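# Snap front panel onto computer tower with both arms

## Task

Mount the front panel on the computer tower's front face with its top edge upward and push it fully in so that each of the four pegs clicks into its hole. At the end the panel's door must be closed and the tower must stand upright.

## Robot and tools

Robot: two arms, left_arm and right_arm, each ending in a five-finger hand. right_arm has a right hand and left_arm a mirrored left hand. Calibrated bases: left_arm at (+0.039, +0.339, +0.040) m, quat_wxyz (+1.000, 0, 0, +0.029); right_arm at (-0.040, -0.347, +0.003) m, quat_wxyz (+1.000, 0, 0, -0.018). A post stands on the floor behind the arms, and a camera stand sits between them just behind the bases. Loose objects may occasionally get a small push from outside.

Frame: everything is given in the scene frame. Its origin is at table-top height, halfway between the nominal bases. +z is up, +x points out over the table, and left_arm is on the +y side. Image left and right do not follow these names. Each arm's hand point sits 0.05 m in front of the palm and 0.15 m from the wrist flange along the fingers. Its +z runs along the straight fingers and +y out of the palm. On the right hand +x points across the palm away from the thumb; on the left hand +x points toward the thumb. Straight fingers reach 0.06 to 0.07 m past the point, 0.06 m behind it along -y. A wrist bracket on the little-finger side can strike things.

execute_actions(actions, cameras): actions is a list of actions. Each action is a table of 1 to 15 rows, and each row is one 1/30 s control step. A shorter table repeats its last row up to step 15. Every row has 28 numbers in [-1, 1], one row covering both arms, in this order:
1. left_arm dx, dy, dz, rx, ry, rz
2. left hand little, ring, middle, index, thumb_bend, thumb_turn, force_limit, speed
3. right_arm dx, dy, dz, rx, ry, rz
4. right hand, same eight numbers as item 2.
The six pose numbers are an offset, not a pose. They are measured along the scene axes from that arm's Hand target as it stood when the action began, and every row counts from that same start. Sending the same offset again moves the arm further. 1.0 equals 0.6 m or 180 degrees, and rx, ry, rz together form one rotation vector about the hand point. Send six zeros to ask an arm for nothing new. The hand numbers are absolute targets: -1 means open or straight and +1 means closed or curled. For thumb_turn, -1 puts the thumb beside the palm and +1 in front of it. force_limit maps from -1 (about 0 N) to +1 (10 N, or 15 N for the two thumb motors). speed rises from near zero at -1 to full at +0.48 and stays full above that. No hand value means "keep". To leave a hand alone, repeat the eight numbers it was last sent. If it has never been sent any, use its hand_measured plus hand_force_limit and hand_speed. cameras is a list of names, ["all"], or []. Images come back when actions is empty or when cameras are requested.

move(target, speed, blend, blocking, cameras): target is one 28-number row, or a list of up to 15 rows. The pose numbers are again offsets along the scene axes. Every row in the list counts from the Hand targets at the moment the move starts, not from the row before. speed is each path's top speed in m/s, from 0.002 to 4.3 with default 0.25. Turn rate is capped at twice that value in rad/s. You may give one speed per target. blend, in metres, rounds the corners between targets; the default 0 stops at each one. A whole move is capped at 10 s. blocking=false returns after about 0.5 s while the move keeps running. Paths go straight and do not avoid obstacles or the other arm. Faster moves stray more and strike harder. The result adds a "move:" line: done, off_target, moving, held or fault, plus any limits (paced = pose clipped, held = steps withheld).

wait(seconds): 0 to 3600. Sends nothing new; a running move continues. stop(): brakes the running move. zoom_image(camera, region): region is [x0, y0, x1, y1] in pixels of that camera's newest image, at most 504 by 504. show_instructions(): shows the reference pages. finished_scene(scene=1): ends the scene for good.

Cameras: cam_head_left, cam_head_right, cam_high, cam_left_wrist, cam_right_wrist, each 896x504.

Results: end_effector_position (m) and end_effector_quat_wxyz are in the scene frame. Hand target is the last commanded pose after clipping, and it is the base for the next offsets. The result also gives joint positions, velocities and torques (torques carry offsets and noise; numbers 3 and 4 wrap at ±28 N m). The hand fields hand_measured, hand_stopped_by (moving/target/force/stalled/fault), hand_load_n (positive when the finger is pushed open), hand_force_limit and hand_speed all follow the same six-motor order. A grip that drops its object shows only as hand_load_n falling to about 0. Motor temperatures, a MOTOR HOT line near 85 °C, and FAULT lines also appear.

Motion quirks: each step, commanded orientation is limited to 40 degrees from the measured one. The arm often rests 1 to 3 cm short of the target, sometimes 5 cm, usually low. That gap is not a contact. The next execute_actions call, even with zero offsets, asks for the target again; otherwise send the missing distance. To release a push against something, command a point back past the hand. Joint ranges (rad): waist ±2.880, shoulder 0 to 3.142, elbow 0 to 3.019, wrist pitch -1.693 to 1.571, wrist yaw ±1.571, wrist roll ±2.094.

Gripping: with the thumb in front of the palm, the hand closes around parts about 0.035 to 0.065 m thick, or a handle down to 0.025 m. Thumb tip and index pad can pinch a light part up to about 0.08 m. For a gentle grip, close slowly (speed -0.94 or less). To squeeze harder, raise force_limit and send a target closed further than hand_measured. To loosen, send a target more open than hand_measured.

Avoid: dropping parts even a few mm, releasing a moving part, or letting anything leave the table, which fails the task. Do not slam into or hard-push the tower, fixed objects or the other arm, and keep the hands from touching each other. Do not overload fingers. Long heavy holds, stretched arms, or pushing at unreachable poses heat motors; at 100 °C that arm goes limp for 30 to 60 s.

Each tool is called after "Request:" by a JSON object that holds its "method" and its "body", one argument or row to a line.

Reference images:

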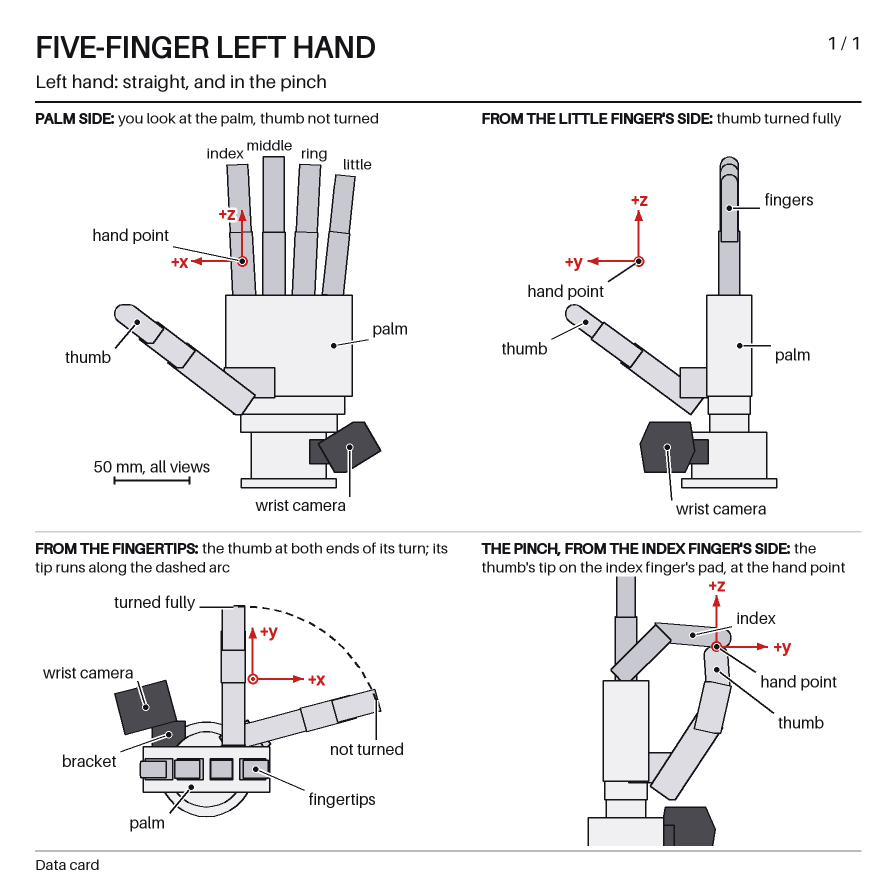

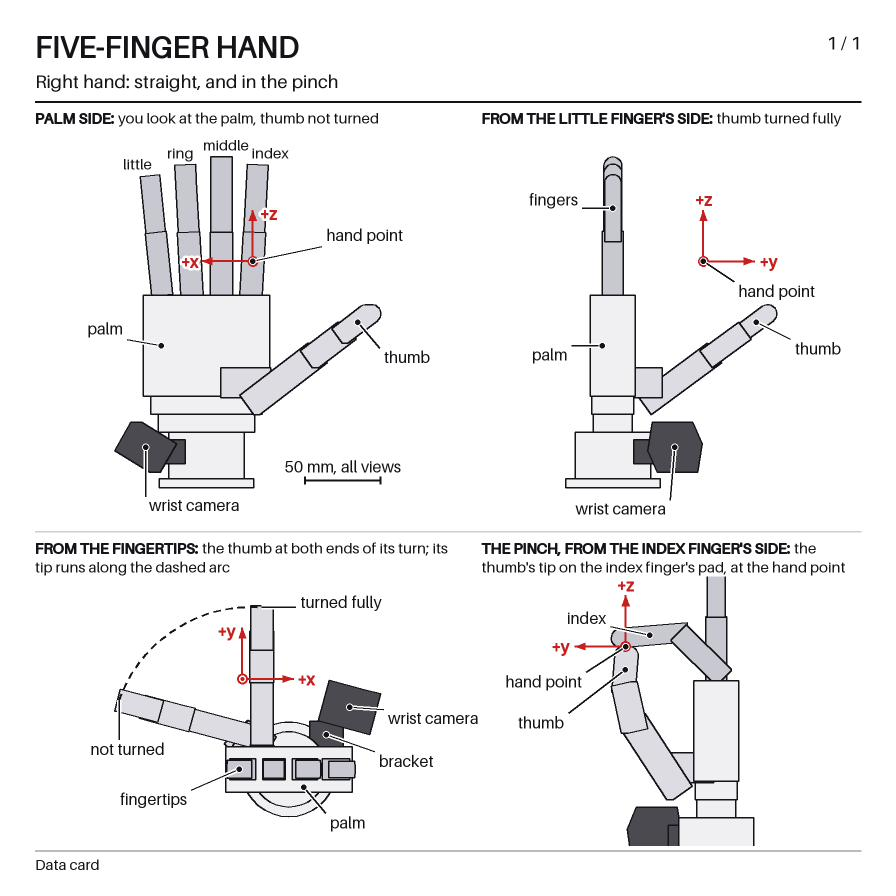

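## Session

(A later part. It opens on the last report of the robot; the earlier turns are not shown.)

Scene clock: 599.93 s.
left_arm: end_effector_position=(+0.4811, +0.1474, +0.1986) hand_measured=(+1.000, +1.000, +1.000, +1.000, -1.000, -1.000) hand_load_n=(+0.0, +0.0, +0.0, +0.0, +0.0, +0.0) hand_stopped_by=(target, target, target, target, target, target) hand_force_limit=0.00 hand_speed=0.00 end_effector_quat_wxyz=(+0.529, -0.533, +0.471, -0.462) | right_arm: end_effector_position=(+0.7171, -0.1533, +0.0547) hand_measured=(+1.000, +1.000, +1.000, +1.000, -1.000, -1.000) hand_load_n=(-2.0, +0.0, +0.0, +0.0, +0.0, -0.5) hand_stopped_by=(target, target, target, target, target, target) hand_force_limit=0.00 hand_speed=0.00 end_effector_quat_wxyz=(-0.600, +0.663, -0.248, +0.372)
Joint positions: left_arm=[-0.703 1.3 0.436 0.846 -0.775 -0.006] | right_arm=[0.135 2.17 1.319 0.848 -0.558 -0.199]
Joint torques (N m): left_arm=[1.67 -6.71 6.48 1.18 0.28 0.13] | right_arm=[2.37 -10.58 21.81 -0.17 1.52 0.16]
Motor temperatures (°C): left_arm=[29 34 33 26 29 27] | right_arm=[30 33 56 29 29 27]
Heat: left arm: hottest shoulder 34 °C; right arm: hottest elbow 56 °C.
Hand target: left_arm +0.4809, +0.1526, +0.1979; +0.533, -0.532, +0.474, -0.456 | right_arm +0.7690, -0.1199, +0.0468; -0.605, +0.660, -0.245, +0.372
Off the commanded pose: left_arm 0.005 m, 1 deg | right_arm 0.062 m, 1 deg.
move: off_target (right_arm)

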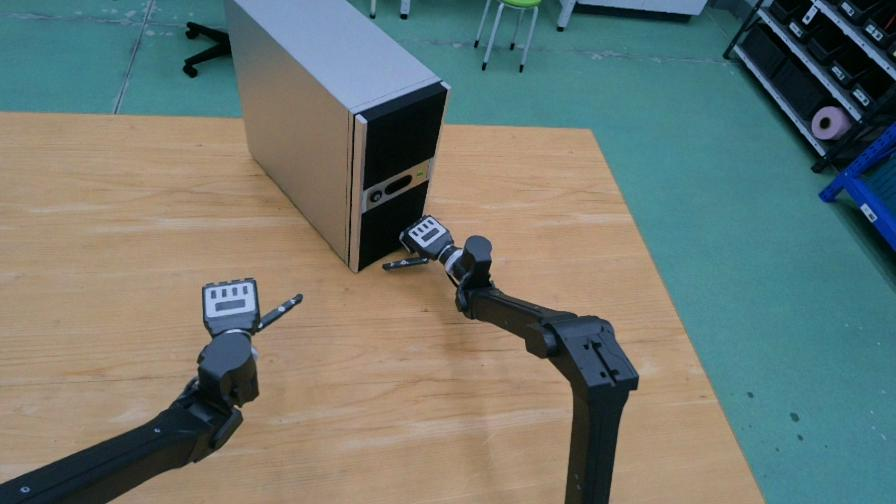

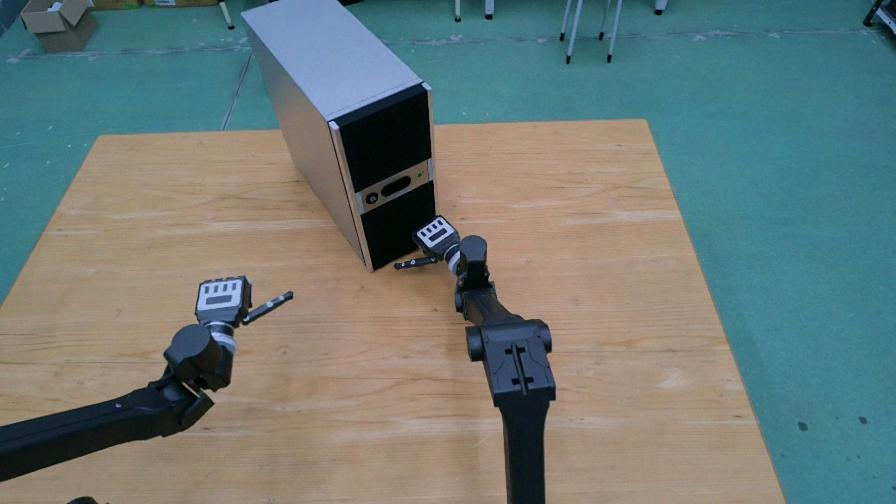

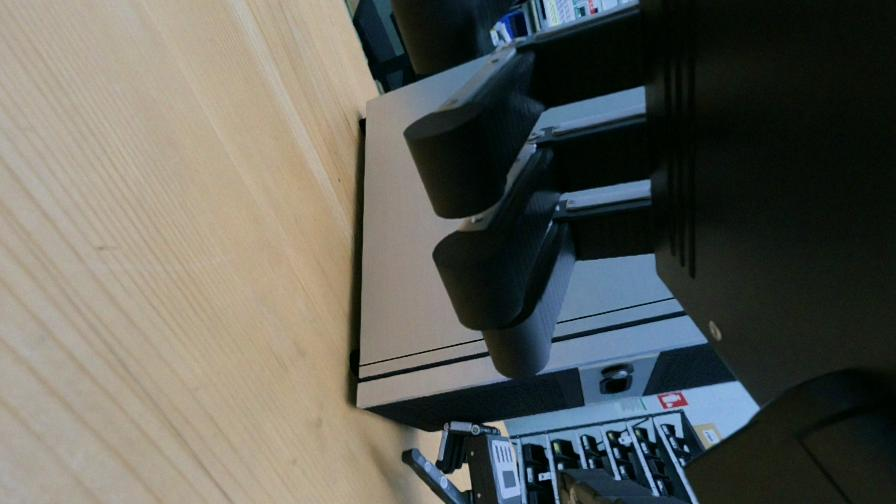

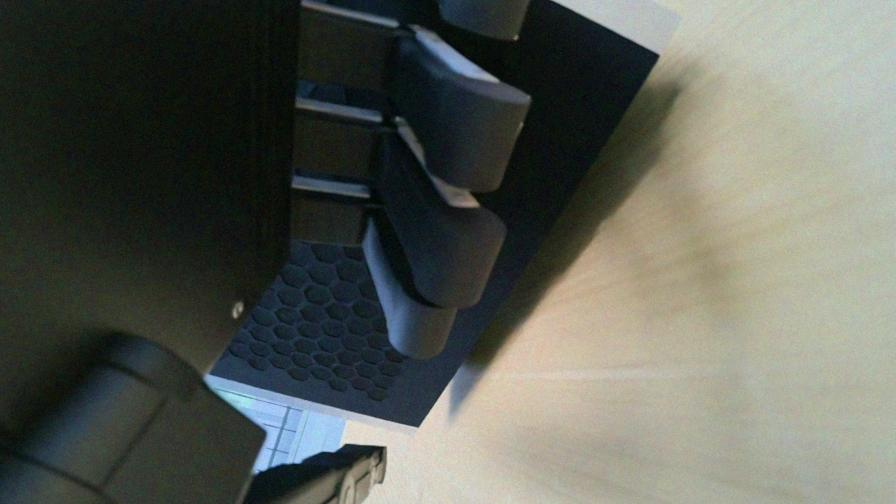

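Request:
{"method": "move", "body": {
  "target": [
    [0,0,0,0,0,0, 1,1,1,1,-1,-1,0,0, -0.1687,-0.101,0.01,0,0,0, 1,1,1,1,-1,-1,0,0],
    [0,0,0,0,0,0, 1,1,1,1,-1,-1,0,0, -0.2543,0.042,0.01,0,0,-0.067, 1,1,1,1,-1,-1,0,0],
    [0,0,0,0,0,0, 1,1,1,1,-1,-1,0,0, -0.0857,0.143,0.01,0,0,-0.067, 1,1,1,1,-1,-1,0,0]
  ],
  "speed": [0.06,0.12,0.06],
  "cameras": ["all"]
}}

Request:
{"method": "zoom_image", "body": {
  "camera": "cam_left_wrist",
  "region": [345, 330, 465, 450]
}}

Scene clock: 607.13 s.
left_arm: end_effector_position=(+0.4811, +0.1474, +0.1986) hand_measured=(+1.000, +1.000, +1.000, +1.000, -1.000, -1.000) hand_load_n=(+0.0, +0.0, +0.0, +0.0, +0.0, +0.0) hand_stopped_by=(target, target, target, target, target, target) hand_force_limit=0.00 hand_speed=0.00 end_effector_quat_wxyz=(+0.529, -0.533, +0.471, -0.462) | right_arm: end_effector_position=(+0.6660, -0.0672, +0.0542) hand_measured=(+1.000, +1.000, +1.000, +1.000, -1.000, -1.000) hand_load_n=(+0.0, +0.5, +0.5, -3.5, +0.0, +0.0) hand_stopped_by=(target, target, target, target, target, target) hand_force_limit=0.00 hand_speed=0.00 end_effector_quat_wxyz=(-0.559, +0.634, -0.323, +0.426)
Joint positions: left_arm=[-0.703 1.3 0.436 0.846 -0.775 -0.006] | right_arm=[0.356 2.086 1.152 0.922 -0.129 -0.181]
Joint torques (N m): left_arm=[1.55 -6.77 6.49 1.14 0.28 0.14] | right_arm=[2.14 -10.46 21.11 0.27 0.93 -0.11]
Motor temperatures (°C): left_arm=[29 34 33 26 29 27] | right_arm=[30 34 56 28 29 27]
Heat: left arm: hottest shoulder 34 °C; right arm: hottest elbow 56 °C.
Hand target: left_arm +0.4809, +0.1526, +0.1979; +0.533, -0.532, +0.474, -0.456 | right_arm +0.7176, -0.0341, +0.0529; -0.563, +0.631, -0.313, +0.433
Off the commanded pose: left_arm 0.005 m, 1 deg | right_arm 0.061 m, 2 deg.
move: off_target (right_arm)

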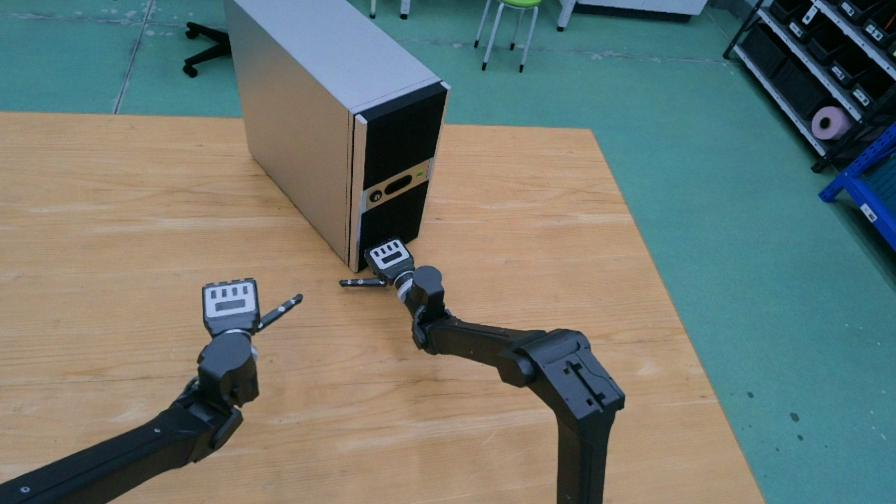

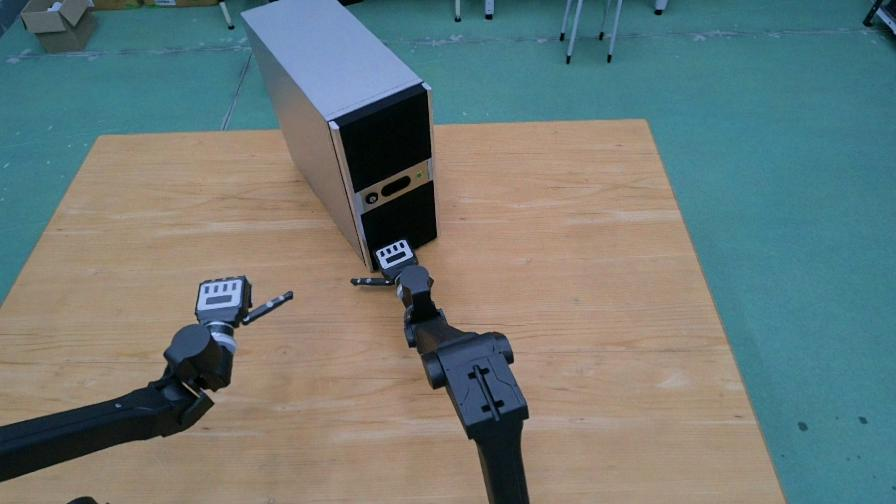

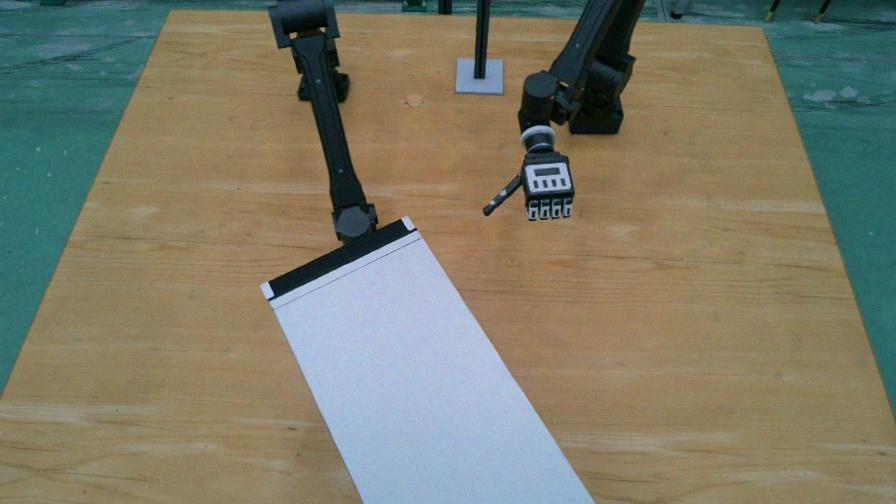

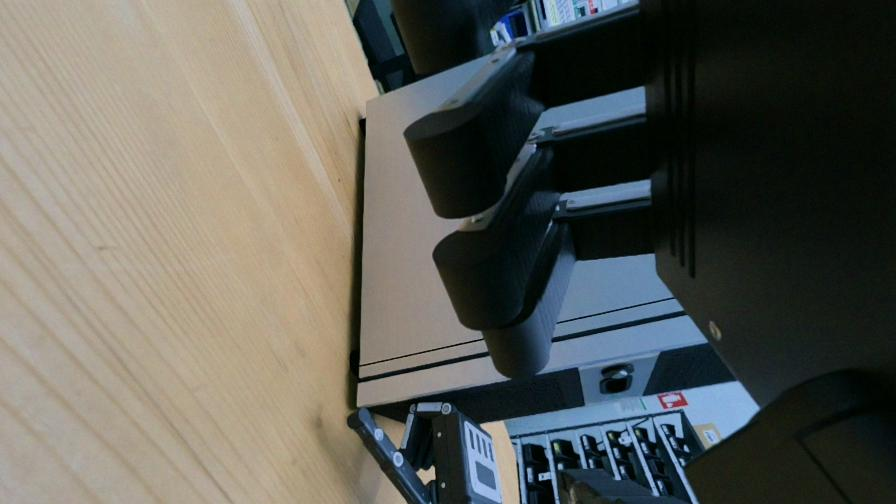

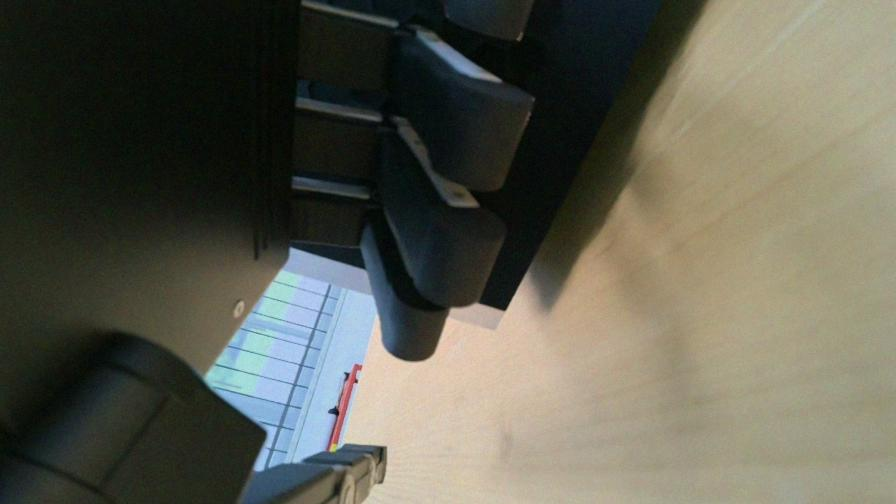

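Scaled by 4.200.

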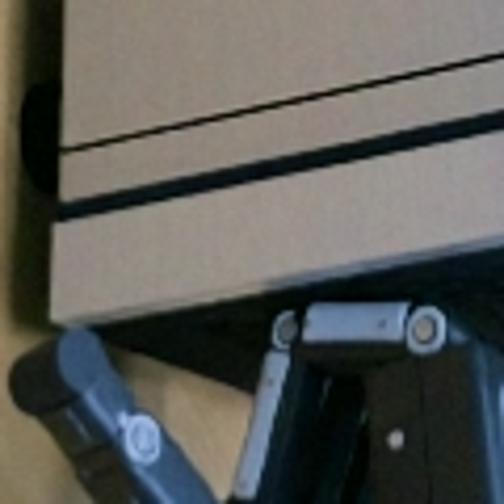

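Request:
{"method": "move", "body": {
  "target": [
    [0,0,0,0,0,0, 1,1,1,1,-1,-1,0,0, -0.2583,-0.1333,0.05,0,0,0, 1,1,1,1,-1,-1,0,0],
    [0,0,0,0,0,0, 1,1,1,1,-1,-1,0,0, -0.1967,-0.5433,0.1117,0,0,0.139, 1,1,1,1,-1,-1,0,0]
  ],
  "speed": [0.08,0.2],
  "blend": [0.03,0],
  "cameras": ["cam_head_right","cam_right_wrist","cam_high"]
}}

Scene clock: 624.13 s.
left_arm: end_effector_position=(+0.4811, +0.1474, +0.1986) hand_measured=(+1.000, +1.000, +1.000, +1.000, -1.000, -1.000) hand_load_n=(+0.0, +0.0, +0.0, +0.0, +0.0, +0.0) hand_stopped_by=(target, target, target, target, target, target) hand_force_limit=0.00 hand_speed=0.00 end_effector_quat_wxyz=(+0.529, -0.533, +0.471, -0.462) | right_arm: end_effector_position=(+0.5887, -0.3616, +0.1184) hand_measured=(+1.000, +1.000, +1.000, +1.000, -1.000, -1.000) hand_load_n=(+0.0, +0.0, +0.0, +0.0, +0.0, -0.5) hand_stopped_by=(target, target, target, target, target, target) hand_force_limit=0.00 hand_speed=0.00 end_effector_quat_wxyz=(+0.641, -0.684, +0.171, -0.304)
Joint positions: left_arm=[-0.703 1.3 0.436 0.846 -0.775 -0.006] | right_arm=[-0.291 1.928 1.092 0.853 -1.209 -0.182]
Joint torques (N m): left_arm=[1.44 -6.65 6.48 1.18 0.29 0.14] | right_arm=[0.03 -13.74 10.93 1.2 0.03 0.11]
Motor temperatures (°C): left_arm=[29 34 33 26 29 27] | right_arm=[29 33 62 28 29 27]
Heat: left arm: hottest shoulder 34 °C; right arm: hottest elbow 62 °C.
Hand target: left_arm +0.4809, +0.1526, +0.1979; +0.533, -0.532, +0.474, -0.456 | right_arm +0.5996, -0.3601, +0.1198; +0.643, -0.684, +0.169, -0.301
Off the commanded pose: left_arm 0.005 m, 1 deg | right_arm 0.011 m, 1 deg.
move: off_target (right_arm)
Images, in order (width x height): cam_head_right 896x504, cam_high 896x504, cam_right_wrist 896x504.

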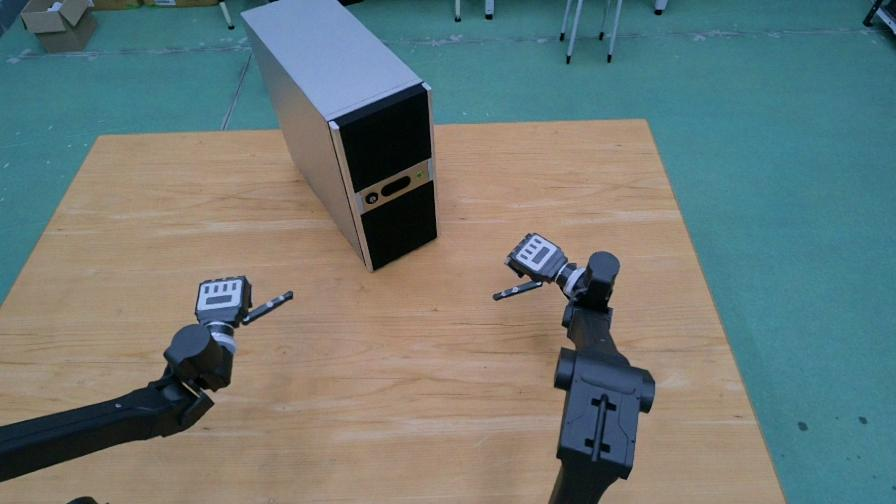

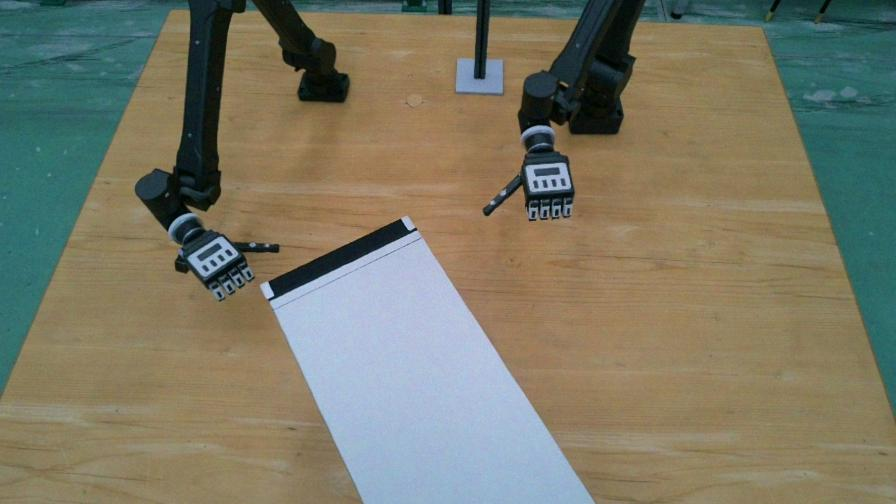

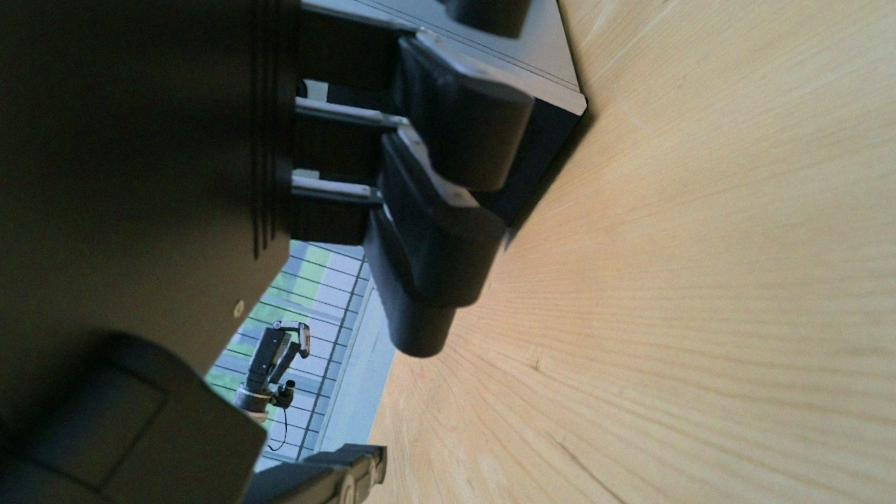

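Request:
{"method": "move", "body": {
  "target": [
    [0,0,0,0,0,0, 1,1,1,1,-1,-1,0,0, 0.2417,-0.025,0.0,0,0,0, 1,1,1,1,-1,-1,0,0]
  ],
  "speed": [0.15],
  "cameras": ["cam_head_right","cam_right_wrist"]
}}

Scene clock: 628.03 s.
left_arm: end_effector_position=(+0.4811, +0.1474, +0.1986) hand_measured=(+1.000, +1.000, +1.000, +1.000, -1.000, -1.000) hand_load_n=(+0.0, +0.0, +0.0, +0.0, +0.0, +0.0) hand_stopped_by=(target, target, target, target, target, target) hand_force_limit=0.00 hand_speed=0.00 end_effector_quat_wxyz=(+0.529, -0.533, +0.471, -0.462) | right_arm: end_effector_position=(+0.7326, -0.3777, +0.1186) hand_measured=(+1.000, +1.000, +1.000, +1.000, -1.000, -1.000) hand_load_n=(+0.0, +0.0, +0.0, +0.0, +0.0, +0.0) hand_stopped_by=(target, target, target, target, target, target) hand_force_limit=0.00 hand_speed=0.00 end_effector_quat_wxyz=(+0.641, -0.684, +0.174, -0.301)
Joint positions: left_arm=[-0.703 1.3 0.436 0.846 -0.775 -0.006] | right_arm=[-0.246 2.207 1.607 0.61 -1.165 -0.18]
Joint torques (N m): left_arm=[1.49 -6.71 6.46 1.14 0.29 0.13] | right_arm=[-1.03 -17.9 13.57 1.32 0.03 0.1]
Motor temperatures (°C): left_arm=[29 33 33 26 29 27] | right_arm=[29 33 60 28 29 27]
Heat: left arm: hottest shoulder 33 °C; right arm: hottest elbow 60 °C.
Hand target: left_arm +0.4809, +0.1526, +0.1979; +0.533, -0.532, +0.474, -0.456 | right_arm +0.7446, -0.3750, +0.1200; +0.643, -0.684, +0.169, -0.301
Off the commanded pose: left_arm 0.005 m, 1 deg | right_arm 0.012 m, 1 deg.
move: off_target (right_arm)

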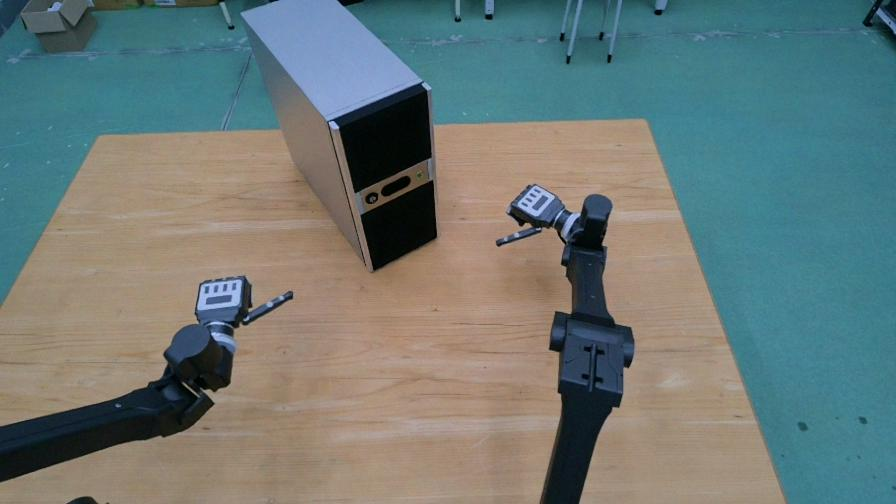

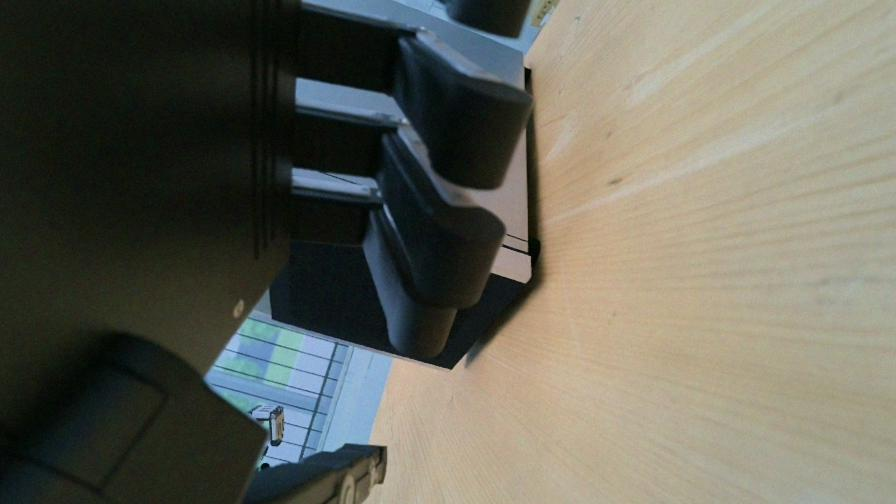

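Request:
{"method": "zoom_image", "body": {
  "camera": "cam_right_wrist",
  "region": [490, 225, 550, 285]
}}

Scaled by 8.400.

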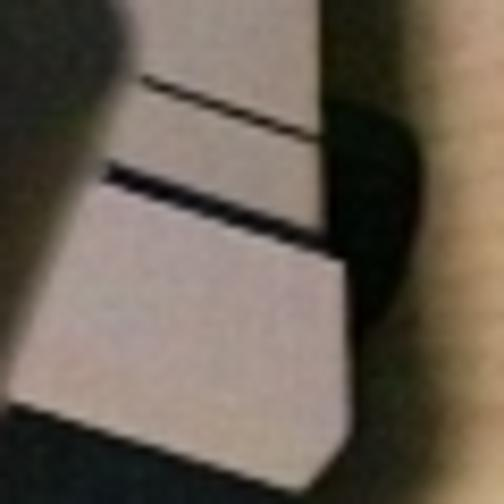

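Request:
{"method": "zoom_image", "body": {
  "camera": "cam_right_wrist",
  "region": [500, 230, 536, 266]
}}

Scaled by 14.000.

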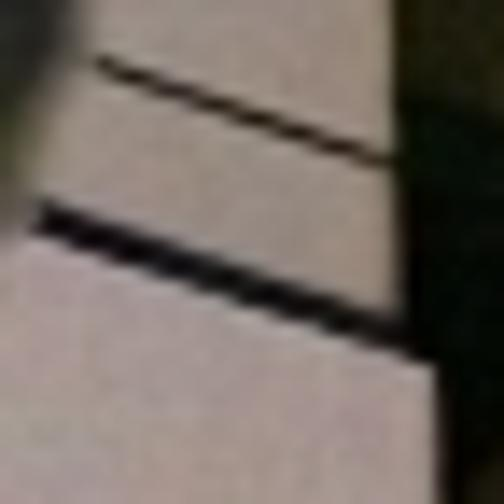

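Request:
{"method": "execute_actions", "body": {
  "actions": [],
  "cameras": ["all"]
}}

Scene clock: 644.27 s.
left_arm: end_effector_position=(+0.4811, +0.1474, +0.1986) hand_measured=(+1.000, +1.000, +1.000, +1.000, -1.000, -1.000) hand_load_n=(+0.0, +0.0, +0.0, +0.0, +0.0, +0.0) hand_stopped_by=(target, target, target, target, target, target) hand_force_limit=0.00 hand_speed=0.00 end_effector_quat_wxyz=(+0.529, -0.533, +0.471, -0.462) | right_arm: end_effector_position=(+0.7326, -0.3777, +0.1186) hand_measured=(+1.000, +1.000, +1.000, +1.000, -1.000, -1.000) hand_load_n=(+0.0, +0.0, +0.0, +0.0, +0.0, +0.0) hand_stopped_by=(target, target, target, target, target, target) hand_force_limit=0.00 hand_speed=0.00 end_effector_quat_wxyz=(+0.641, -0.684, +0.174, -0.301)
Joint positions: left_arm=[-0.703 1.3 0.436 0.846 -0.775 -0.006] | right_arm=[-0.246 2.207 1.607 0.61 -1.165 -0.18]
Joint velocities: within noise
Joint torques (N m): left_arm=[1.44 -6.71 6.46 1.17 0.29 0.14] | right_arm=[-0.32 -17.85 13.5 1.18 0.02 0.14]
Motor temperatures (°C): left_arm=[29 33 33 26 29 27] | right_arm=[29 34 57 28 29 27]
Heat: left arm: hottest shoulder 33 °C; right arm: hottest elbow 57 °C.
Hand target: left_arm +0.4809, +0.1526, +0.1979; +0.533, -0.532, +0.474, -0.456 | right_arm +0.7446, -0.3750, +0.1200; +0.643, -0.684, +0.169, -0.301
Off the commanded pose: left_arm 0.005 m, 1 deg | right_arm 0.012 m, 1 deg.

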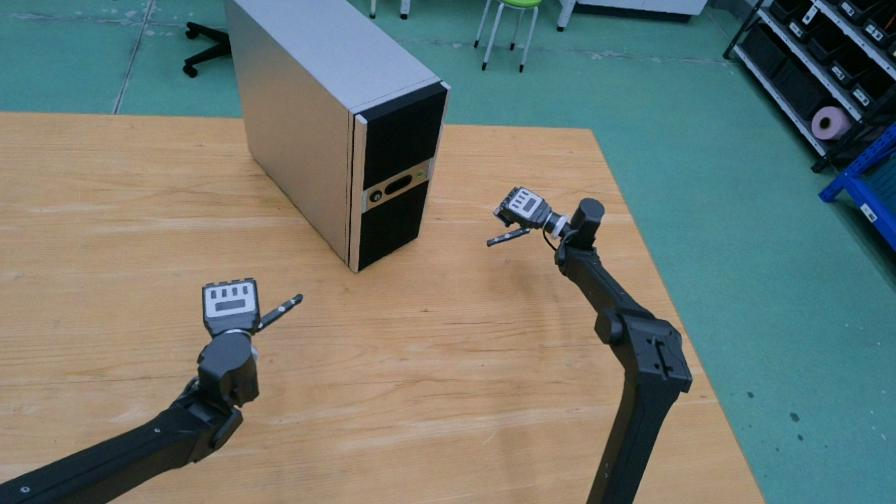

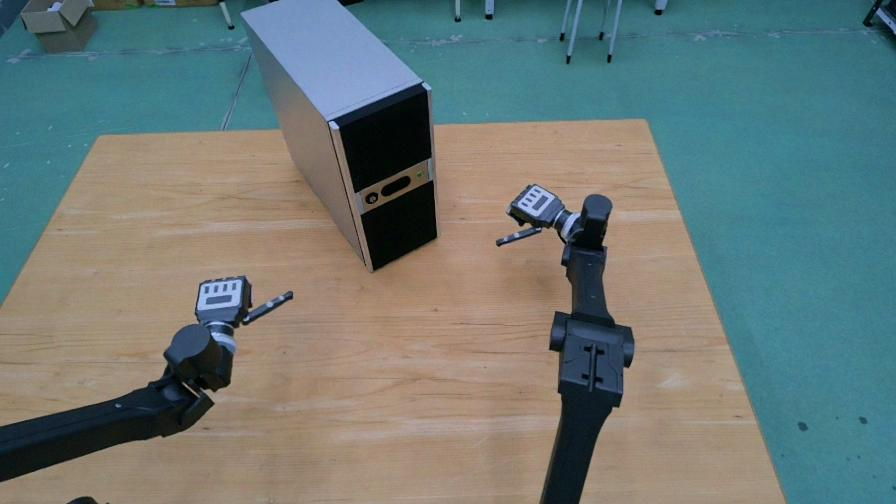

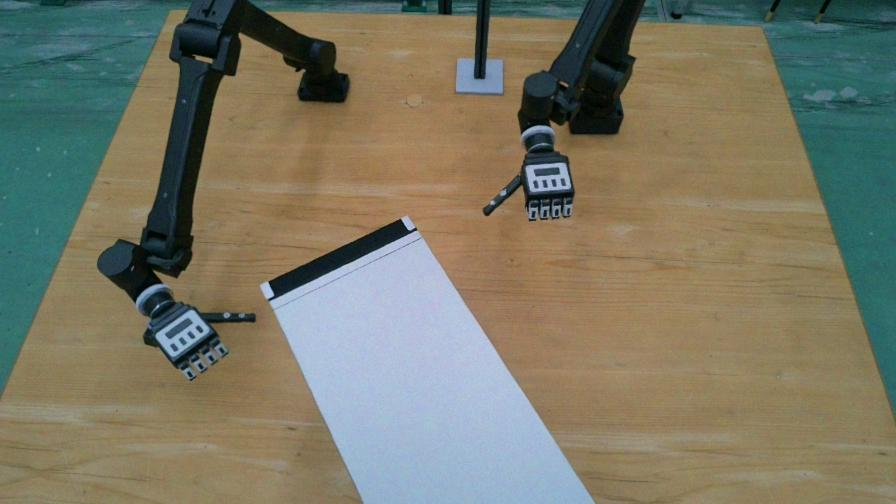

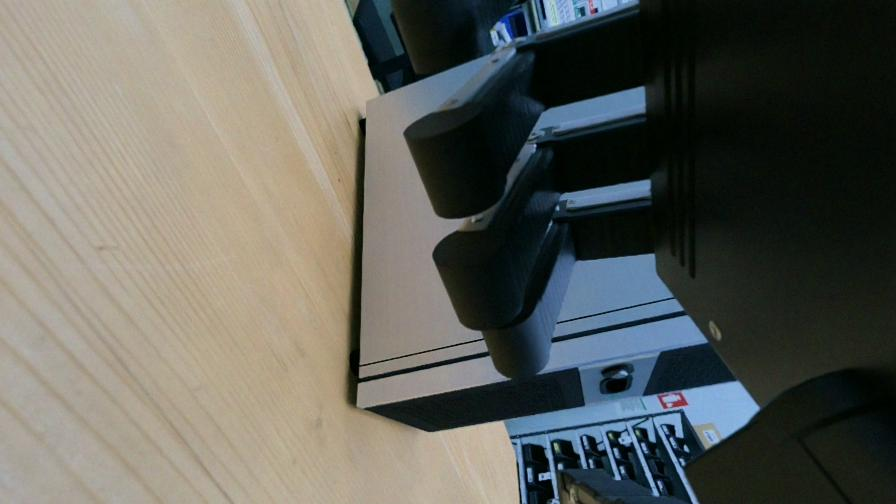

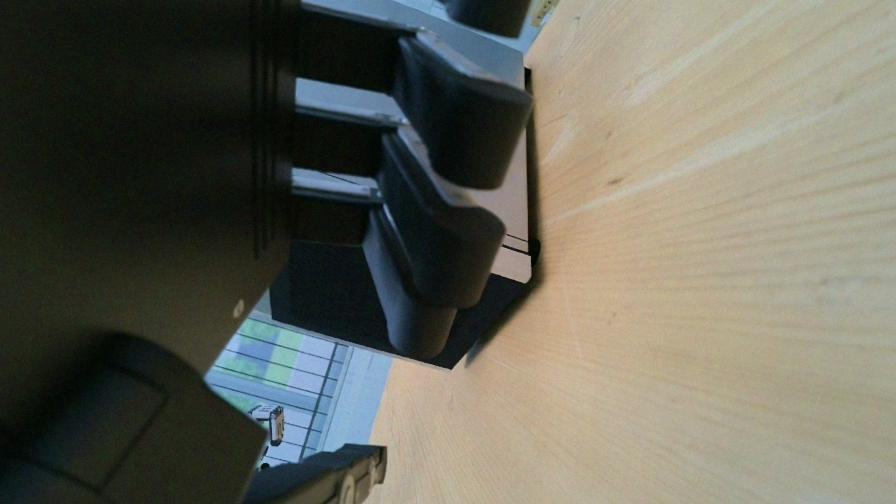

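Request:
{"method": "zoom_image", "body": {
  "camera": "cam_head_left",
  "region": [320, 60, 470, 160]
}}

Request:
{"method": "zoom_image", "body": {
  "camera": "cam_high",
  "region": [240, 200, 440, 320]
}}

Request:
{"method": "zoom_image", "body": {
  "camera": "cam_head_left",
  "region": [320, 180, 440, 280]
}}

Scaled by 3.360.

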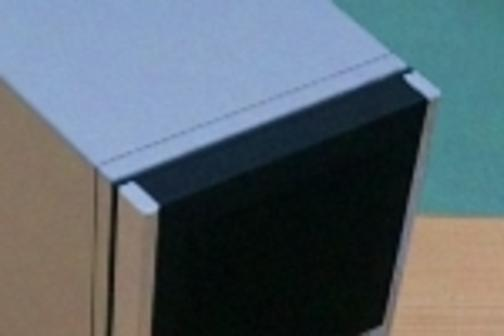

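Scaled by 2.520.

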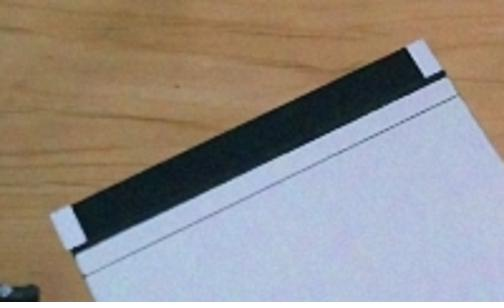

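Scaled by 4.200.

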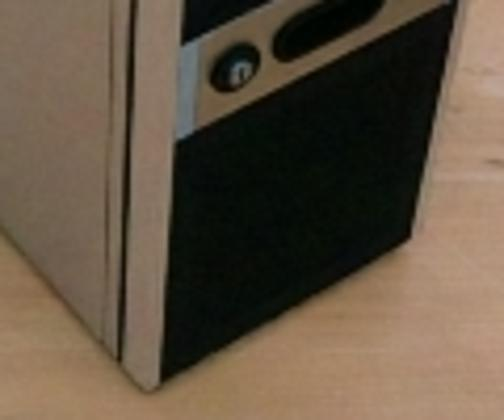

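Request:
{"method": "zoom_image", "body": {
  "camera": "cam_left_wrist",
  "region": [340, 330, 500, 430]
}}

Request:
{"method": "zoom_image", "body": {
  "camera": "cam_left_wrist",
  "region": [540, 290, 700, 390]
}}

Request:
{"method": "zoom_image", "body": {
  "camera": "cam_right_wrist",
  "region": [480, 220, 570, 300]
}}

Scaled by 3.150.

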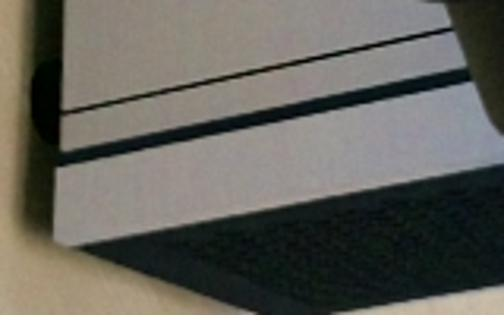

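Scaled by 3.150.

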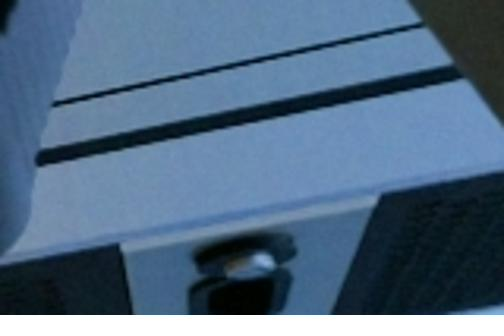

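Scaled by 5.600.

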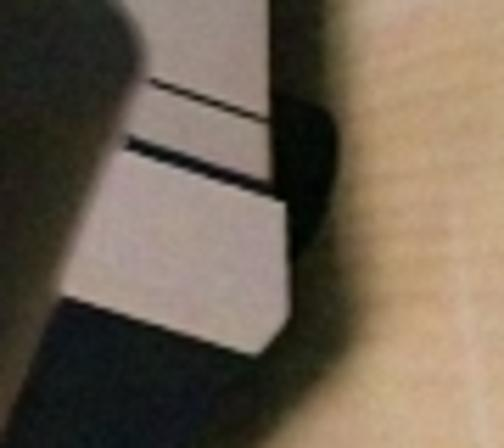

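Request:
{"method": "zoom_image", "body": {
  "camera": "cam_high",
  "region": [395, 208, 435, 238]
}}

Request:
{"method": "zoom_image", "body": {
  "camera": "cam_high",
  "region": [255, 275, 295, 305]
}}

Request:
{"method": "zoom_image", "body": {
  "camera": "cam_head_left",
  "region": [425, 70, 465, 100]
}}

Request:
{"method": "zoom_image", "body": {
  "camera": "cam_head_left",
  "region": [340, 100, 380, 130]
}}

Scaled by 12.600.

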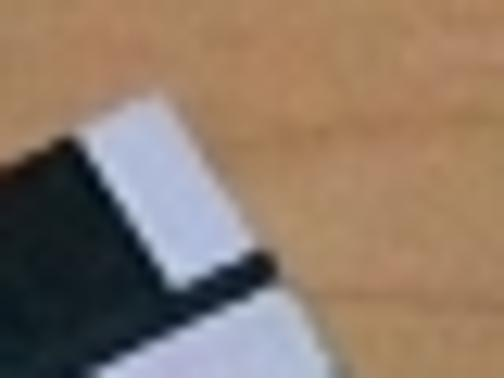

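Scaled by 12.600.

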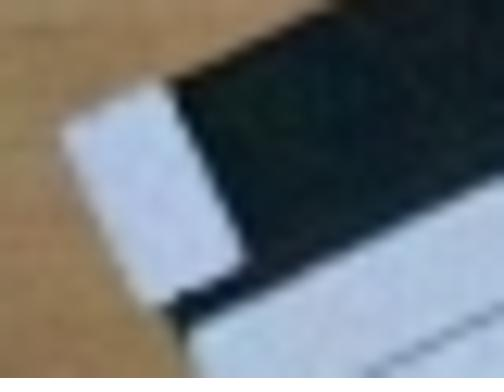

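Scaled by 12.600.

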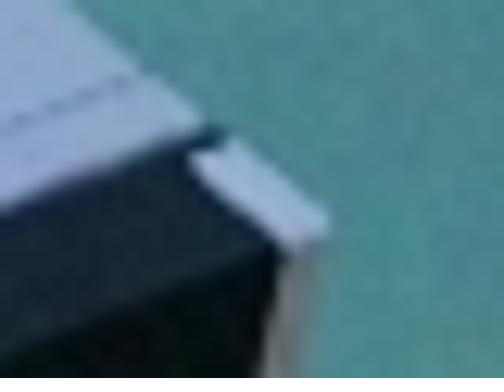

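Scaled by 12.600.

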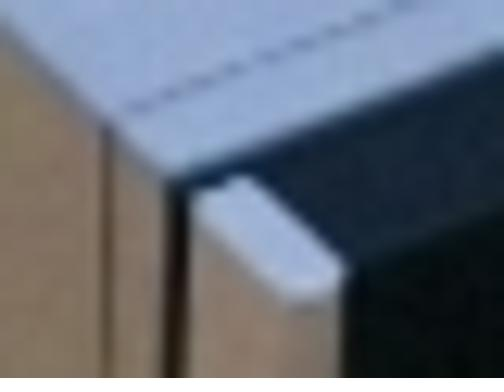

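Request:
{"method": "zoom_image", "body": {
  "camera": "cam_head_left",
  "region": [336, 120, 376, 150]
}}

Request:
{"method": "zoom_image", "body": {
  "camera": "cam_head_left",
  "region": [330, 180, 370, 210]
}}

Request:
{"method": "zoom_image", "body": {
  "camera": "cam_head_left",
  "region": [330, 240, 370, 270]
}}

Scaled by 12.600.

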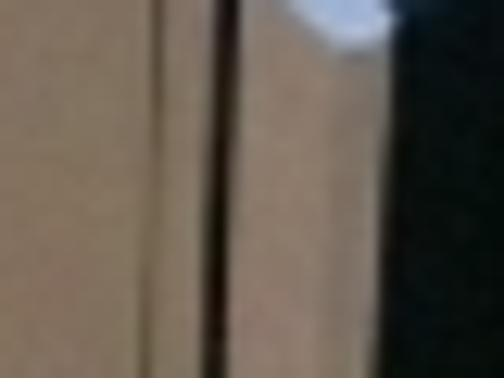

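Scaled by 12.600.

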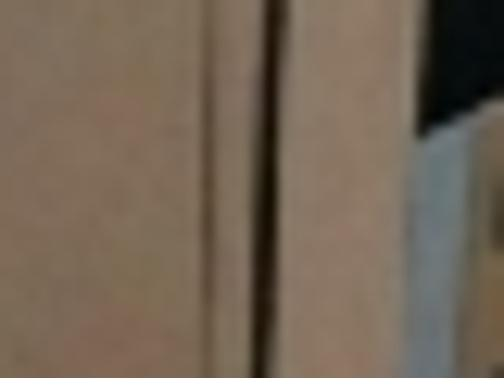

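Scaled by 12.600.

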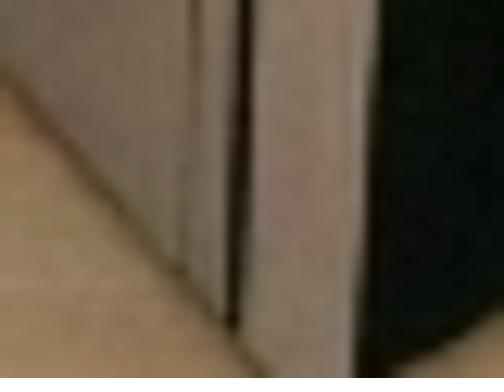

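Request:
{"method": "zoom_image", "body": {
  "camera": "cam_head_right",
  "region": [320, 70, 450, 280]
}}

Request:
{"method": "zoom_image", "body": {
  "camera": "cam_head_left",
  "region": [340, 70, 460, 280]
}}

Scaled by 2.400.

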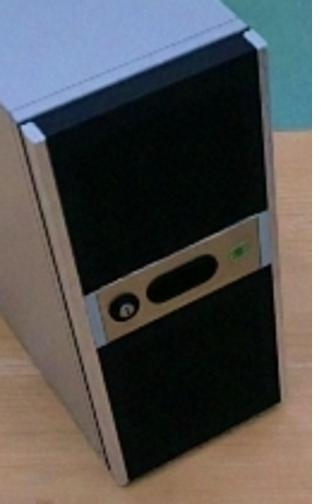

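Scaled by 2.400.

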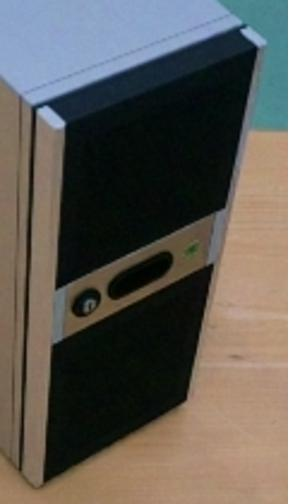

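Request:
{"method": "zoom_image", "body": {
  "camera": "cam_left_wrist",
  "region": [356, 360, 396, 390]
}}

Request:
{"method": "zoom_image", "body": {
  "camera": "cam_left_wrist",
  "region": [440, 335, 480, 365]
}}

Request:
{"method": "zoom_image", "body": {
  "camera": "cam_left_wrist",
  "region": [640, 300, 680, 330]
}}

Scaled by 12.600.

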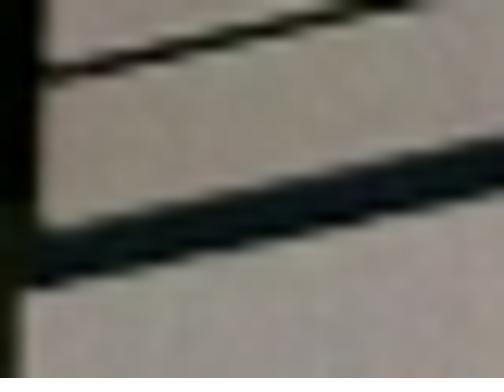

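Scaled by 12.600.

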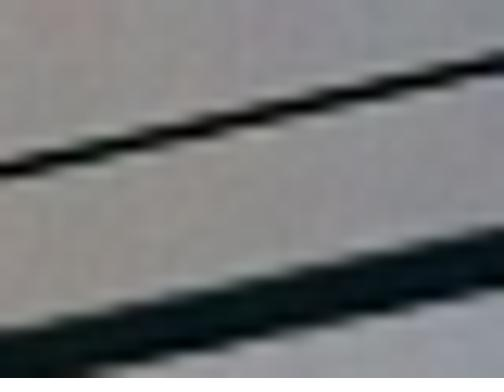

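Scaled by 12.600.

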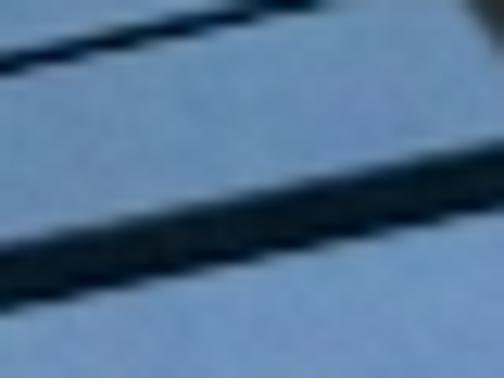

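Request:
{"method": "finished_scene", "body": {

}}

The scene is finished: the task was done.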